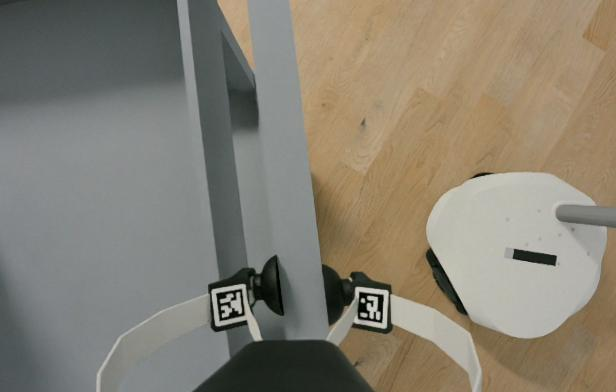

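Request:
move(blocking=false, r2={"base":{"translate_m":0.42,"strafe_m":0.12},"pace":"slow"}, cameras=[])

Request:
wait(seconds=7, cameras=["r2_wrist_camera","r2_head_camera"])

Scene clock: 1459.73 s.
move: r2 moving
r1: as last shown
r1.lidar_m: 0.85 1.86 1.75 4.20 4.28 2.19 1.28 1.11 1.11 1.30 1.52 1.50
r1.motor_effort: lift_m=+25(25) arm_m=-7(7) wheel_0=-12(13) wheel_1=-9(10) wheel_2=+6(6)
r1.servo_current: wrist_yaw_rad=59(65) wrist_pitch_rad=46(46) wrist_roll_rad=59(59) gripper_m=52(59)
r1.contact_limits: translate_m 1
r1.wrist_depth_mm: - - 230 162 259 278 294 / - - 230 163 262 278 293 / - - 232 167 263 281 294 / - - 231 164 264 278 296 / 1281 - 231 169 264 281 300 / - - 227 165 182 281 300 / - - 177 163 263 272 300
r2.base_odometry: x=+0.322 y=-2.882 heading=+3.110
r2.turned_by_wheels: +0.000
r2.turned_by_imu: +0.000
r2.base_tilt: forward=-0.7 right=+0.0
r2.lidar_m: 0.48 2.19 2.11 1.04 0.76 0.73 0.76 1.05 2.98 3.83 4.17 0.56
r2.base_status: translate_m moving; strafe_m moving
r2.joint_positions: lift_m=+0.960 arm_m=+0.353 wrist_yaw_rad=+0.003 wrist_pitch_rad=+1.573 wrist_roll_rad=+1.566 gripper_m=-0.013
r2.joint_status: not commanded
r2.measured_speeds: translate_m=+0.048 strafe_m=+0.014 rotate_rad=-0.002 lift_m=+0.000 arm_m=+0.000 wrist_yaw_rad=-0.010 wrist_pitch_rad=+0.000 wrist_roll_rad=+0.000
r2.motor_effort: lift_m=+12(12) arm_m=+5(5) wheel_0=+2(6) wheel_1=+6(8) wheel_2=-11(11)
r2.servo_current: wrist_yaw_rad=33(65) wrist_pitch_rad=39(46) wrist_roll_rad=46(52) gripper_m=117(117)
r2.contact_limits: lift_m 0.2
r2.hand_pose: x=+0.5236 y=-0.0874 z=+0.8503 quat_wxyz=(+0.501, +0.498, +0.502, -0.499) (m; r2's base frame)
r2.wrist_depth_mm: - - 247 1078 1060 1078 1060 / - - 270 211 1060 1078 1060 / - - 224 211 1078 1060 1060 / - - 234 212 1060 - 1060 / - - - 212 1060 - - / - - 182 213 179 - 1098 / - - - - 1060 1098 1078
pictures: none
No camera images: "cameras" was empty.

Scene clock: 1464.83 s.
earlier move: r2 done
r1.base_odometry: x=-2.778 y=+2.523 heading=-0.417
r1.turned_by_wheels: +0.000
r1.turned_by_imu: +0.000
r1.base_tilt: forward=-1.5 right=+1.3
r1.lidar_m: 0.85 1.45 1.40 4.19 4.28 2.19 1.26 1.11 1.10 1.29 1.49 1.50
r1.base_status: not commanded
r1.joint_positions: lift_m=+0.950 arm_m=+0.458 wrist_yaw_rad=+0.596 wrist_pitch_rad=+0.002 wrist_roll_rad=+0.000 gripper_m=-0.029
r1.joint_status: not commanded
r1.measured_speeds: all 0
r1.motor_effort: lift_m=+25(25) arm_m=-7(7) wheel_0=-12(13) wheel_1=-9(10) wheel_2=+6(6)
r1.servo_current: wrist_yaw_rad=39(72) wrist_pitch_rad=39(52) wrist_roll_rad=52(72) gripper_m=59(65)
r1.contact_limits: translate_m 1
r1.hand_pose: x=+0.9169 y=+0.0895 z=+1.1272 quat_wxyz=(+0.956, +0.000, +0.001, +0.294) (m; r1's base frame)
r1.wrist_depth_mm: - - 230 162 259 277 293 / - - 230 164 262 278 293 / - - 231 167 262 279 294 / 1863 - 231 164 264 279 297 / 946 1160 232 169 264 279 298 / 946 - 226 165 182 282 300 / - 1008 176 163 263 273 301
r2.base_odometry: x=-0.090 y=-2.985 heading=+3.110
r2.turned_by_wheels: +0.000
r2.turned_by_imu: +0.001
r2.base_tilt: forward=-0.7 right=+0.1
r2.lidar_m: 0.53 1.90 1.80 1.45 1.06 1.02 1.07 1.47 3.97 4.14 3.86 0.50
r2.base_status: done
r2.joint_positions: lift_m=+0.960 arm_m=+0.353 wrist_yaw_rad=-0.001 wrist_pitch_rad=+1.575 wrist_roll_rad=+1.570 gripper_m=-0.013
r2.joint_status: not commanded
r2.measured_speeds: all 0
r2.motor_effort: lift_m=+14(15) arm_m=+4(5) wheel_0=+3(11) wheel_1=+3(10) wheel_2=-7(14)
r2.servo_current: wrist_yaw_rad=52(65) wrist_pitch_rad=46(52) wrist_roll_rad=46(65) gripper_m=111(124)
r2.contact_limits: lift_m 0.2
r2.hand_pose: x=+0.5225 y=-0.0874 z=+0.8501 quat_wxyz=(+0.499, +0.499, +0.501, -0.501) (m; r2's base frame)
r2.wrist_depth_mm: - - - 296 1060 1078 1060 / - - - 243 1060 1078 1078 / - - 215 211 1078 1060 1060 / - - 221 211 1060 - - / - - 217 211 1060 - - / - - 183 212 179 - 1078 / - - 213 - 1078 1098 1060
wait: 5.10 of 7 s (r2 has come to rest)
pictures: r2_head_camera, r2_wrist_camera
Images, in order (width x height): r2_head_camera 420x560, r2_wrist_camera 616x392.

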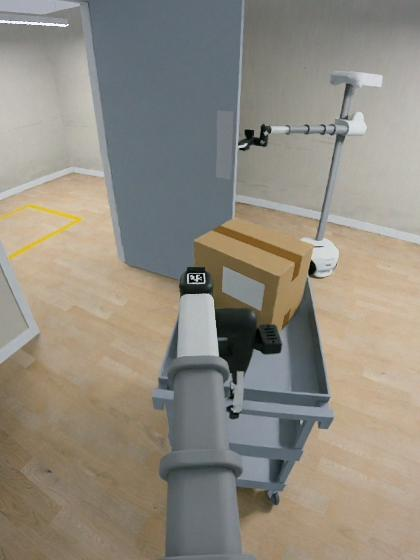

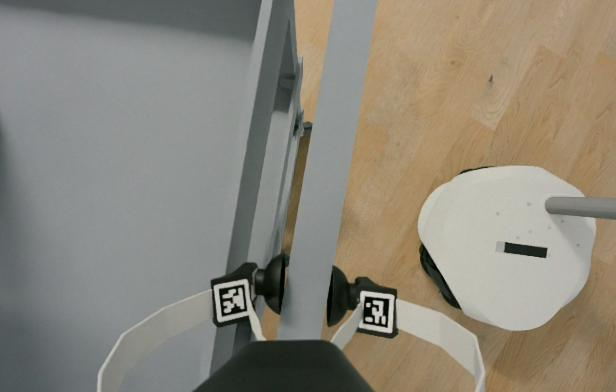

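Request:
move(blocking=false, r2={"base":{"translate_m":0.24,"strafe_m":-0.04},"pace":"slow"}, cameras=[])

Request:
wait(seconds=5, cameras=["r2_wrist_camera","r2_head_camera","r1_head_left_camera"])

Scene clock: 1472.50 s.
move: r2 moving
r1: as last shown
r1.lidar_m: 0.87 1.43 1.40 4.18 4.26 2.20 1.26 1.11 1.09 1.28 1.51 1.48
r1.motor_effort: lift_m=+25(25) arm_m=-7(7) wheel_0=-13(13) wheel_1=-9(9) wheel_2=+6(6)
r1.servo_current: wrist_yaw_rad=72(72) wrist_pitch_rad=39(46) wrist_roll_rad=52(59) gripper_m=59(59)
r1.contact_limits: translate_m 1
r1.wrist_depth_mm: - - 230 162 260 278 293 / - - 231 163 264 277 294 / - - 230 167 264 279 294 / 1863 - 231 164 263 278 294 / 946 1160 231 169 264 281 300 / 946 - 226 165 182 281 300 / - 1008 177 163 264 273 301
r2.base_odometry: x=-0.102 y=-2.983 heading=+3.110
r2.turned_by_wheels: +0.000
r2.turned_by_imu: +0.001
r2.base_tilt: forward=-0.6 right=+0.0
r2.lidar_m: 0.50 1.90 1.79 1.49 1.09 1.03 1.10 1.50 4.00 4.16 3.86 0.50
r2.base_status: translate_m moving; strafe_m moving
r2.joint_positions: lift_m=+0.960 arm_m=+0.353 wrist_yaw_rad=-0.002 wrist_pitch_rad=+1.575 wrist_roll_rad=+1.570 gripper_m=-0.013
r2.joint_status: not commanded
r2.measured_speeds: translate_m=+0.048 strafe_m=-0.008 rotate_rad=-0.001 lift_m=+0.000 arm_m=+0.000 wrist_yaw_rad=-0.002 wrist_pitch_rad=+0.000 wrist_roll_rad=+0.000
r2.motor_effort: lift_m=+14(15) arm_m=+5(5) wheel_0=+8(9) wheel_1=+5(5) wheel_2=-11(12)
r2.servo_current: wrist_yaw_rad=46(52) wrist_pitch_rad=39(46) wrist_roll_rad=52(52) gripper_m=117(117)
r2.contact_limits: lift_m 0.2
r2.hand_pose: x=+0.5223 y=-0.0874 z=+0.8501 quat_wxyz=(+0.498, +0.499, +0.501, -0.502) (m; r2's base frame)
r2.wrist_depth_mm: - - - 445 1078 1060 1078 / - - - 281 1042 1078 1060 / - - - 211 1060 1060 1078 / - - 218 211 1098 - 854 / - - 213 212 1078 - - / - - 184 211 180 - 1078 / - - 211 - 1098 1078 1078
pictures: none
No camera images: "cameras" was empty.

Scene clock: 1475.70 s.
earlier move: r2 done
r1.base_odometry: x=-2.778 y=+2.523 heading=-0.417
r1.turned_by_wheels: +0.000
r1.turned_by_imu: +0.000
r1.base_tilt: forward=-1.5 right=+1.3
r1.lidar_m: 0.85 1.19 1.18 4.18 4.26 2.18 1.28 1.10 1.11 1.30 1.49 1.50
r1.base_status: not commanded
r1.joint_positions: lift_m=+0.950 arm_m=+0.458 wrist_yaw_rad=+0.596 wrist_pitch_rad=+0.002 wrist_roll_rad=+0.000 gripper_m=-0.029
r1.joint_status: not commanded
r1.measured_speeds: all 0
r1.motor_effort: lift_m=+25(25) arm_m=-7(7) wheel_0=-12(13) wheel_1=-9(10) wheel_2=+6(6)
r1.servo_current: wrist_yaw_rad=59(72) wrist_pitch_rad=39(46) wrist_roll_rad=52(78) gripper_m=59(59)
r1.contact_limits: translate_m 1
r1.hand_pose: x=+0.9169 y=+0.0895 z=+1.1272 quat_wxyz=(+0.956, +0.000, +0.001, +0.294) (m; r1's base frame)
r1.wrist_depth_mm: - - 230 162 260 278 293 / - - 231 163 263 277 294 / - - 231 167 264 279 296 / 1397 - 233 164 263 281 294 / 759 904 233 169 264 281 300 / 741 976 227 165 182 281 300 / 750 831 176 163 263 273 300
r2.base_odometry: x=-0.328 y=-2.938 heading=+3.110
r2.turned_by_wheels: +0.000
r2.turned_by_imu: +0.001
r2.base_tilt: forward=-0.6 right=+0.1
r2.lidar_m: 0.50 1.79 1.70 1.78 1.30 1.26 1.30 1.82 4.07 4.24 3.63 0.48
r2.base_status: done
r2.joint_positions: lift_m=+0.960 arm_m=+0.353 wrist_yaw_rad=-0.002 wrist_pitch_rad=+1.574 wrist_roll_rad=+1.571 gripper_m=-0.013
r2.joint_status: not commanded
r2.measured_speeds: all 0
r2.motor_effort: lift_m=+15(15) arm_m=+5(5) wheel_0=+5(12) wheel_1=+5(7) wheel_2=-6(12)
r2.servo_current: wrist_yaw_rad=52(59) wrist_pitch_rad=39(52) wrist_roll_rad=46(65) gripper_m=117(124)
r2.contact_limits: lift_m 0.2
r2.hand_pose: x=+0.5227 y=-0.0874 z=+0.8501 quat_wxyz=(+0.499, +0.500, +0.500, -0.501) (m; r2's base frame)
r2.wrist_depth_mm: - - - 282 1098 1060 1060 / - - - 242 1078 1060 1060 / - - - 211 1078 1060 1060 / - - 219 211 1060 - 842 / - - 217 211 1078 - - / - - 185 211 179 - 1078 / - - 211 - 1078 1078 1078
wait: 3.20 of 5 s (r2 has come to rest)
pictures: r1_head_left_camera, r2_head_camera, r2_wrist_camera
Images, in order (width x height): r1_head_left_camera 420x672, r2_head_camera 420x560, r2_wrist_camera 616x392.

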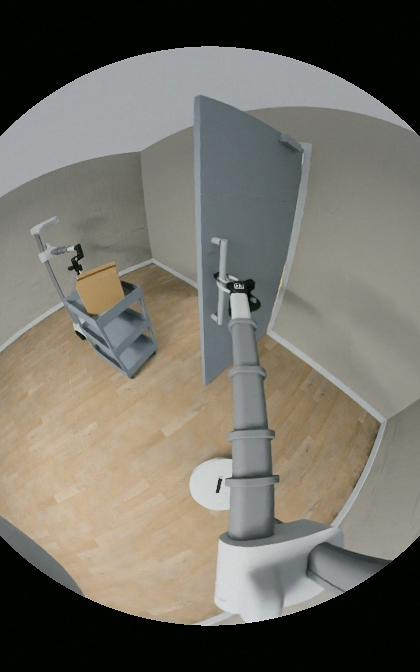

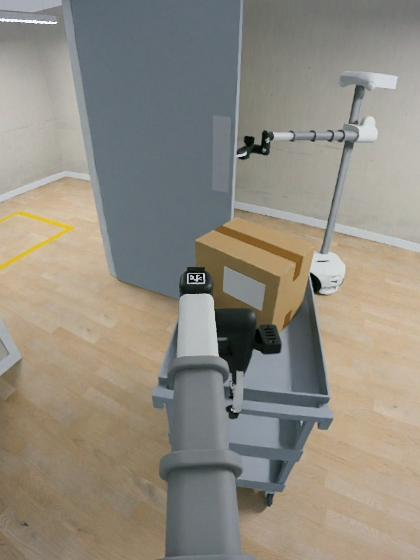

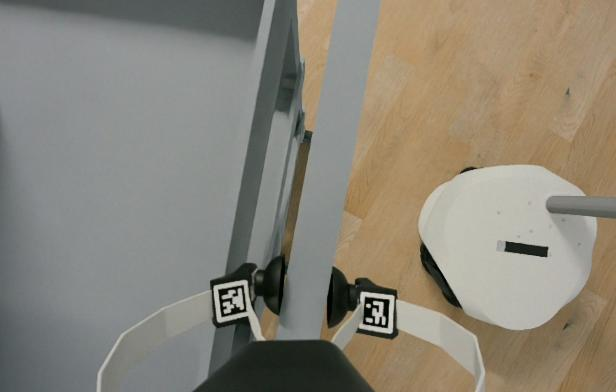

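Request:
move(blocking=false, r2={"base":{"strafe_m":-0.27}}, cameras=[])

Request:
wait(seconds=3, cameras=["r2_wrist_camera"])

Request:
move(blocking=false, r2={"base":{"rotate_rad":0.45},"pace":"slow"}, cameras=[])

Request:
wait(seconds=4, cameras=["r2_wrist_camera","r2_head_camera","r1_head_left_camera"])

Scene clock: 1495.00 s.
move: r2 moving
r1: as last shown
r1.lidar_m: 0.83 1.18 1.16 4.16 4.27 2.21 1.29 1.08 1.09 1.31 1.49 1.47
r1.servo_current: wrist_yaw_rad=46(59) wrist_pitch_rad=39(46) wrist_roll_rad=52(59) gripper_m=52(59)
r1.contact_limits: translate_m 1
r1.wrist_depth_mm: - - 229 162 260 278 293 / - - 230 163 262 278 294 / - - 232 167 263 279 294 / 1576 - 232 164 264 279 297 / 732 917 232 169 264 279 300 / 732 946 227 165 181 281 301 / 750 224 177 163 264 273 301
r2.base_odometry: x=-0.327 y=-2.902 heading=+3.110
r2.turned_by_wheels: +0.000
r2.turned_by_imu: +0.001
r2.base_tilt: forward=-0.7 right=+0.1
r2.lidar_m: 0.49 1.83 1.74 1.83 1.30 1.27 1.31 1.85 4.06 4.22 3.63 0.51
r2.base_status: strafe_m moving
r2.joint_positions: lift_m=+0.960 arm_m=+0.353 wrist_yaw_rad=-0.002 wrist_pitch_rad=+1.574 wrist_roll_rad=+1.571 gripper_m=-0.013
r2.joint_status: not commanded
r2.measured_speeds: translate_m=+0.001 strafe_m=-0.141 rotate_rad=-0.003 lift_m=+0.000 arm_m=+0.000 wrist_yaw_rad=+0.000 wrist_pitch_rad=-0.004 wrist_roll_rad=+0.000
r2.motor_effort: lift_m=+14(15) arm_m=+5(5) wheel_0=+12(14) wheel_1=-10(10) wheel_2=+0(6)
r2.servo_current: wrist_yaw_rad=39(46) wrist_pitch_rad=46(46) wrist_roll_rad=46(52) gripper_m=117(117)
r2.contact_limits: lift_m 0.2
r2.hand_pose: x=+0.5227 y=-0.0874 z=+0.8501 quat_wxyz=(+0.499, +0.500, +0.500, -0.501) (m; r2's base frame)
r2.wrist_depth_mm: - - - 250 1060 1060 1042 / - - 211 211 1078 1060 1060 / - - 222 211 1078 1060 1078 / - - 238 211 1060 - 854 / - - 226 211 1078 - - / - - 186 211 180 - 1098 / - - 212 - 1060 1078 1078
pictures: none
No camera images: "cameras" was empty.

Scene clock: 1496.73 s.
earlier move: r2 done
r1.base_odometry: x=-2.778 y=+2.523 heading=-0.417
r1.turned_by_wheels: +0.000
r1.turned_by_imu: +0.000
r1.base_tilt: forward=-1.5 right=+1.3
r1.lidar_m: 0.84 1.08 1.15 4.17 4.25 2.24 1.26 1.09 1.09 1.28 1.52 1.47
r1.base_status: not commanded
r1.joint_positions: lift_m=+0.950 arm_m=+0.458 wrist_yaw_rad=+0.596 wrist_pitch_rad=+0.002 wrist_roll_rad=+0.000 gripper_m=-0.029
r1.joint_status: not commanded
r1.measured_speeds: all 0
r1.motor_effort: lift_m=+25(25) arm_m=-7(7) wheel_0=-13(13) wheel_1=-9(10) wheel_2=+6(6)
r1.servo_current: wrist_yaw_rad=46(72) wrist_pitch_rad=39(52) wrist_roll_rad=52(65) gripper_m=52(65)
r1.contact_limits: translate_m 1
r1.hand_pose: x=+0.9169 y=+0.0895 z=+1.1272 quat_wxyz=(+0.956, +0.000, +0.001, +0.294) (m; r1's base frame)
r1.wrist_depth_mm: - - 229 162 260 278 294 / - - 230 163 263 278 293 / - - 231 167 264 279 294 / - - 231 164 265 282 296 / 854 - 233 169 264 281 298 / 732 - 226 164 182 282 300 / 732 135 176 163 263 273 301
r2.base_odometry: x=-0.319 y=-2.668 heading=+3.110
r2.turned_by_wheels: +0.000
r2.turned_by_imu: +0.002
r2.base_tilt: forward=-0.7 right=+0.0
r2.lidar_m: 0.48 2.10 1.94 1.99 1.46 1.39 1.47 2.03 3.86 4.03 3.47 0.56
r2.base_status: done
r2.joint_positions: lift_m=+0.960 arm_m=+0.353 wrist_yaw_rad=+0.001 wrist_pitch_rad=+1.568 wrist_roll_rad=+1.570 gripper_m=-0.013
r2.joint_status: not commanded
r2.measured_speeds: all 0
r2.motor_effort: lift_m=+15(15) arm_m=+5(5) wheel_0=+5(15) wheel_1=+0(13) wheel_2=+0(6)
r2.servo_current: wrist_yaw_rad=39(65) wrist_pitch_rad=52(52) wrist_roll_rad=46(59) gripper_m=111(124)
r2.contact_limits: lift_m 0.2
r2.hand_pose: x=+0.5247 y=-0.0874 z=+0.8501 quat_wxyz=(+0.501, +0.500, +0.500, -0.499) (m; r2's base frame)
r2.wrist_depth_mm: - - 212 1078 1060 1060 1042 / - - 231 1060 1042 1060 1060 / - - 218 1060 1078 1042 1042 / - - 225 1060 1078 - - / - - 233 212 1078 - - / - - 185 213 182 - - / - 138 - - 1060 1078 1060
wait: 1.73 of 3 s (r2 has come to rest)
pictures: r2_wrist_camera
Images, in order (width x height): r2_wrist_camera 616x392.

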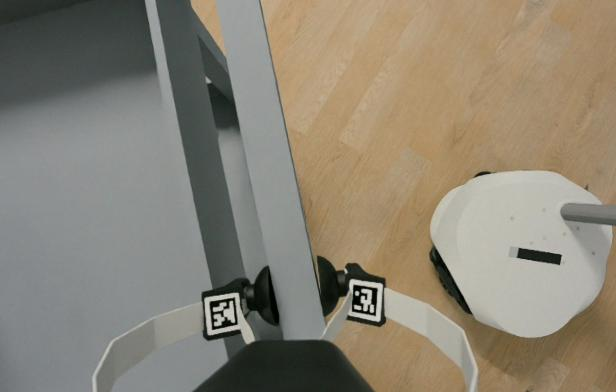

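Scene clock: 1497.23 s.
move: r2 moving
r1: as last shown
r1.lidar_m: 0.84 1.09 1.13 4.17 4.28 2.21 1.26 1.09 1.12 1.28 1.50 1.51
r1.motor_effort: lift_m=+24(25) arm_m=-7(7) wheel_0=-12(13) wheel_1=-9(9) wheel_2=+6(6)
r1.servo_current: wrist_yaw_rad=46(59) wrist_pitch_rad=46(46) wrist_roll_rad=52(59) gripper_m=65(65)
r1.contact_limits: translate_m 1
r1.wrist_depth_mm: - - 229 162 259 278 294 / - - 230 163 263 278 294 / - - 231 167 263 279 296 / - - 231 164 264 281 296 / 854 - 231 169 265 279 298 / 732 - 226 165 182 281 301 / 723 135 176 163 263 273 301
r2.base_odometry: x=-0.319 y=-2.668 heading=-3.049
r2.turned_by_wheels: +0.124
r2.turned_by_imu: +0.120
r2.base_tilt: forward=-0.7 right=+0.1
r2.lidar_m: 0.51 1.98 1.93 1.78 1.39 1.38 1.53 2.30 3.84 4.21 3.39 0.54
r2.base_status: rotate_rad moving
r2.joint_positions: lift_m=+0.960 arm_m=+0.353 wrist_yaw_rad=+0.001 wrist_pitch_rad=+1.568 wrist_roll_rad=+1.570 gripper_m=-0.013
r2.joint_status: not commanded
r2.measured_speeds: translate_m=+0.003 strafe_m=+0.001 rotate_rad=+0.480 lift_m=+0.000 arm_m=+0.000 wrist_yaw_rad=+0.000 wrist_pitch_rad=+0.000 wrist_roll_rad=+0.000
r2.motor_effort: lift_m=+15(15) arm_m=+5(5) wheel_0=-12(12) wheel_1=-9(10) wheel_2=-11(12)
r2.servo_current: wrist_yaw_rad=46(52) wrist_pitch_rad=46(52) wrist_roll_rad=52(65) gripper_m=117(117)
r2.contact_limits: lift_m 0.2
r2.hand_pose: x=+0.5247 y=-0.0874 z=+0.8501 quat_wxyz=(+0.501, +0.500, +0.500, -0.499) (m; r2's base frame)
r2.wrist_depth_mm: - - 229 211 1060 1060 1042 / - - 262 212 1060 1042 1042 / - - 224 212 1078 1042 1060 / - - 220 212 1060 - 831 / - - - 212 1060 - - / - - 185 213 180 - - / - - - - 1042 1060 1060
pictures: none
No camera images: "cameras" was empty.

Scene clock: 1498.37 s.
earlier move: r2 done
r1.base_odometry: x=-2.778 y=+2.523 heading=-0.417
r1.turned_by_wheels: +0.000
r1.turned_by_imu: +0.000
r1.base_tilt: forward=-1.5 right=+1.3
r1.lidar_m: 0.84 1.17 1.18 4.17 4.27 2.20 1.27 1.10 1.11 1.29 1.51 1.49
r1.base_status: not commanded
r1.joint_positions: lift_m=+0.950 arm_m=+0.458 wrist_yaw_rad=+0.596 wrist_pitch_rad=+0.002 wrist_roll_rad=+0.000 gripper_m=-0.029
r1.joint_status: not commanded
r1.measured_speeds: all 0
r1.motor_effort: lift_m=+24(25) arm_m=-7(7) wheel_0=-13(13) wheel_1=-9(10) wheel_2=+6(6)
r1.servo_current: wrist_yaw_rad=46(65) wrist_pitch_rad=46(52) wrist_roll_rad=33(65) gripper_m=59(65)
r1.contact_limits: translate_m 1
r1.hand_pose: x=+0.9169 y=+0.0895 z=+1.1272 quat_wxyz=(+0.956, +0.000, +0.001, +0.294) (m; r1's base frame)
r1.wrist_depth_mm: - - 230 162 259 278 293 / - - 230 163 264 277 294 / - - 231 167 263 278 294 / - - 230 164 264 281 296 / 750 931 232 169 264 279 300 / 759 946 226 165 182 283 300 / 741 135 176 163 263 273 303
r2.base_odometry: x=-0.319 y=-2.668 heading=-2.724
r2.turned_by_wheels: +0.325
r2.turned_by_imu: +0.316
r2.base_tilt: forward=-0.7 right=+0.1
r2.lidar_m: 0.56 1.96 1.98 1.49 1.38 1.44 1.89 3.84 3.93 3.56 2.09 0.45
r2.base_status: done
r2.joint_positions: lift_m=+0.960 arm_m=+0.353 wrist_yaw_rad=-0.002 wrist_pitch_rad=+1.569 wrist_roll_rad=+1.572 gripper_m=-0.013
r2.joint_status: not commanded
r2.measured_speeds: all 0
r2.motor_effort: lift_m=+15(15) arm_m=+6(7) wheel_0=-3(14) wheel_1=-4(10) wheel_2=-7(13)
r2.servo_current: wrist_yaw_rad=46(52) wrist_pitch_rad=39(52) wrist_roll_rad=39(65) gripper_m=117(117)
r2.contact_limits: lift_m 0.2
r2.hand_pose: x=+0.5241 y=-0.0874 z=+0.8500 quat_wxyz=(+0.500, +0.501, +0.499, -0.500) (m; r2's base frame)
r2.wrist_depth_mm: - - - - 1060 211 1060 / - - - 222 1078 1060 1078 / - - - 585 211 1060 1060 / - - - 1060 211 - 831 / - - 207 212 1078 - - / - 157 187 212 180 - 1060 / - 139 1078 - 1078 1060 1060
wait: 1.13 of 4 s (r2 has come to rest)
pictures: r1_head_left_camera, r2_head_camera, r2_wrist_camera
Images, in order (width x height): r1_head_left_camera 420x672, r2_head_camera 420x560, r2_wrist_camera 616x392.

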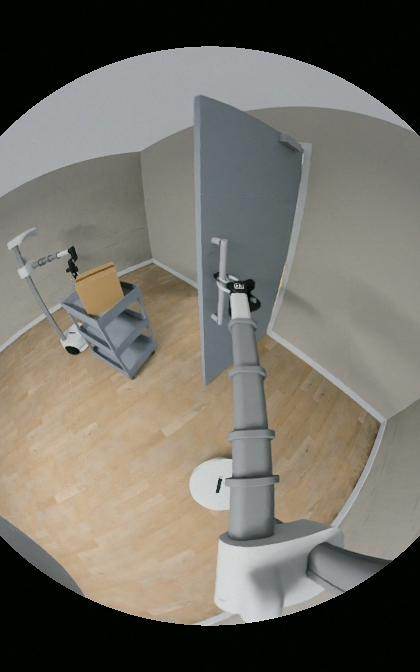

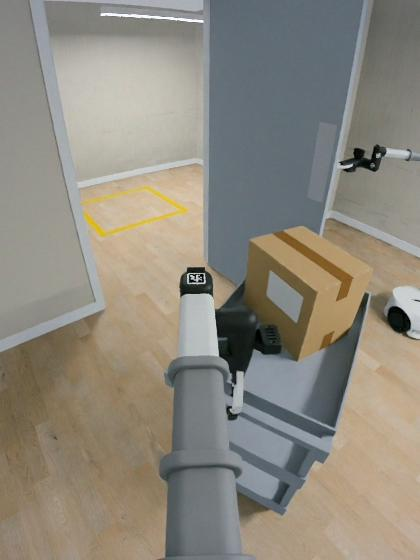

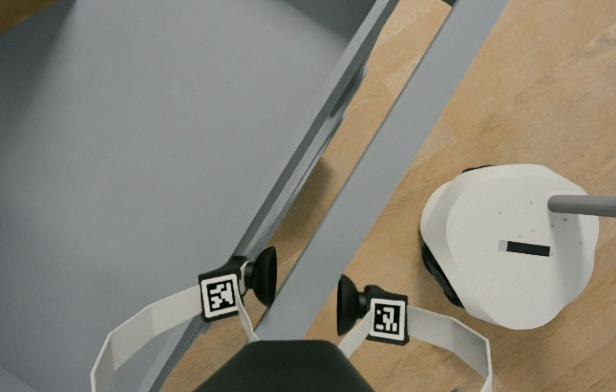

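Request:
move(blocking=false, r2={"base":{"strafe_m":-0.4}}, cameras=[])

Request:
wait(seconds=4, cameras=["r2_wrist_camera","r2_head_camera"])

Scene clock: 1504.83 s.
move: r2 moving
r1: as last shown
r1.base_tilt: forward=-1.6 right=+1.3
r1.lidar_m: 0.83 1.17 1.17 4.20 4.27 2.22 1.26 1.11 1.12 1.29 1.51 1.48
r1.motor_effort: lift_m=+25(25) arm_m=-7(7) wheel_0=-12(13) wheel_1=-9(9) wheel_2=+6(6)
r1.servo_current: wrist_yaw_rad=39(78) wrist_pitch_rad=39(46) wrist_roll_rad=33(59) gripper_m=52(65)
r1.contact_limits: translate_m 1
r1.wrist_depth_mm: - - 230 162 259 278 296 / - - 230 164 263 277 293 / - - 232 167 263 279 296 / - - 232 164 265 281 294 / 732 976 232 169 264 279 298 / 750 1025 227 165 182 281 303 / 741 135 177 163 264 274 300
r2.base_odometry: x=-0.334 y=-2.635 heading=-2.724
r2.turned_by_wheels: +0.000
r2.turned_by_imu: +0.001
r2.base_tilt: forward=-0.6 right=+0.0
r2.lidar_m: 0.56 1.95 2.03 1.52 1.39 1.46 1.92 3.84 3.91 3.53 2.07 0.45
r2.base_status: strafe_m moving
r2.joint_positions: lift_m=+0.960 arm_m=+0.353 wrist_yaw_rad=-0.003 wrist_pitch_rad=+1.571 wrist_roll_rad=+1.572 gripper_m=-0.013
r2.joint_status: not commanded
r2.measured_speeds: translate_m=+0.000 strafe_m=-0.140 rotate_rad=-0.001 lift_m=+0.000 arm_m=+0.000 wrist_yaw_rad=-0.001 wrist_pitch_rad=+0.002 wrist_roll_rad=+0.000
r2.motor_effort: lift_m=+15(15) arm_m=+6(6) wheel_0=+16(18) wheel_1=-10(12) wheel_2=+1(6)
r2.servo_current: wrist_yaw_rad=52(52) wrist_pitch_rad=33(46) wrist_roll_rad=46(52) gripper_m=117(117)
r2.contact_limits: lift_m 0.2
r2.hand_pose: x=+0.5234 y=-0.0874 z=+0.8500 quat_wxyz=(+0.499, +0.501, +0.499, -0.501) (m; r2's base frame)
r2.wrist_depth_mm: - - - - 1078 211 1060 / - - - - 1078 1060 1060 / - - - 1060 211 1078 1078 / - - - 1060 211 - 842 / - - - 211 1078 - - / - 154 182 212 181 - 1078 / - - 1098 - 1078 1078 1078
pictures: none
No camera images: "cameras" was empty.

Scene clock: 1507.00 s.
earlier move: r2 done
r1.base_odometry: x=-2.778 y=+2.523 heading=-0.417
r1.turned_by_wheels: +0.000
r1.turned_by_imu: +0.000
r1.base_tilt: forward=-1.5 right=+1.3
r1.lidar_m: 0.84 0.99 1.05 4.15 4.26 2.19 1.27 1.08 1.11 1.31 1.47 1.48
r1.base_status: not commanded
r1.joint_positions: lift_m=+0.950 arm_m=+0.458 wrist_yaw_rad=+0.596 wrist_pitch_rad=+0.002 wrist_roll_rad=+0.000 gripper_m=-0.029
r1.joint_status: not commanded
r1.measured_speeds: all 0
r1.motor_effort: lift_m=+25(25) arm_m=-7(7) wheel_0=-13(13) wheel_1=-9(10) wheel_2=+6(6)
r1.servo_current: wrist_yaw_rad=39(78) wrist_pitch_rad=46(46) wrist_roll_rad=52(59) gripper_m=59(65)
r1.contact_limits: translate_m 1
r1.hand_pose: x=+0.9169 y=+0.0895 z=+1.1272 quat_wxyz=(+0.956, +0.000, +0.001, +0.294) (m; r1's base frame)
r1.wrist_depth_mm: - - 229 162 260 278 293 / - - 230 164 262 278 294 / - - 230 167 264 278 296 / - - 232 164 264 279 296 / 699 - 232 169 263 279 298 / 647 - 226 165 182 282 301 / 654 135 177 163 264 274 300
r2.base_odometry: x=-0.481 y=-2.303 heading=-2.724
r2.turned_by_wheels: +0.000
r2.turned_by_imu: +0.000
r2.base_tilt: forward=-0.7 right=+0.1
r2.lidar_m: 0.49 2.15 2.22 1.82 1.71 1.78 2.34 3.63 3.73 3.19 3.01 0.54
r2.base_status: done
r2.joint_positions: lift_m=+0.960 arm_m=+0.353 wrist_yaw_rad=-0.002 wrist_pitch_rad=+1.571 wrist_roll_rad=+1.572 gripper_m=-0.013
r2.joint_status: not commanded
r2.measured_speeds: all 0
r2.motor_effort: lift_m=+15(15) arm_m=+6(6) wheel_0=+2(18) wheel_1=-2(12) wheel_2=+0(6)
r2.servo_current: wrist_yaw_rad=39(59) wrist_pitch_rad=39(46) wrist_roll_rad=33(59) gripper_m=111(117)
r2.contact_limits: lift_m 0.2
r2.hand_pose: x=+0.5237 y=-0.0874 z=+0.8500 quat_wxyz=(+0.499, +0.501, +0.499, -0.501) (m; r2's base frame)
r2.wrist_depth_mm: - - 252 211 1060 1078 1060 / - - 253 212 1078 1060 1042 / - - 220 212 1078 1060 1042 / - - 217 212 1060 - - / - - - 213 1060 - - / - - 181 213 181 - - / - - - - 1078 1078 1078
wait: 2.17 of 4 s (r2 has come to rest)
pictures: r2_head_camera, r2_wrist_camera
Images, in order (width x height): r2_head_camera 420x560, r2_wrist_camera 616x392.

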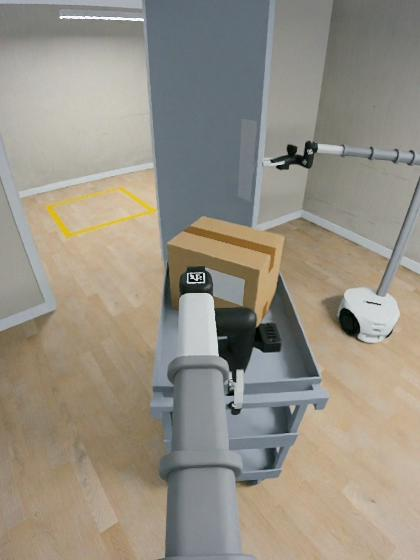

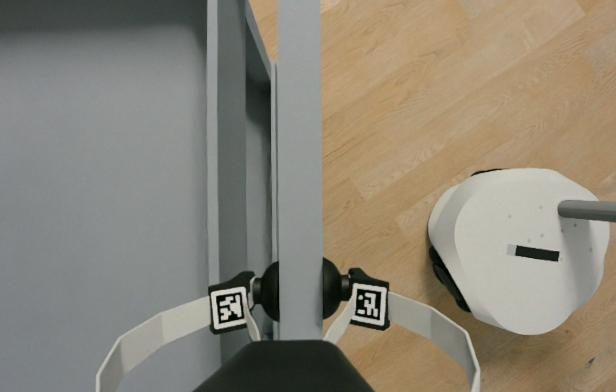

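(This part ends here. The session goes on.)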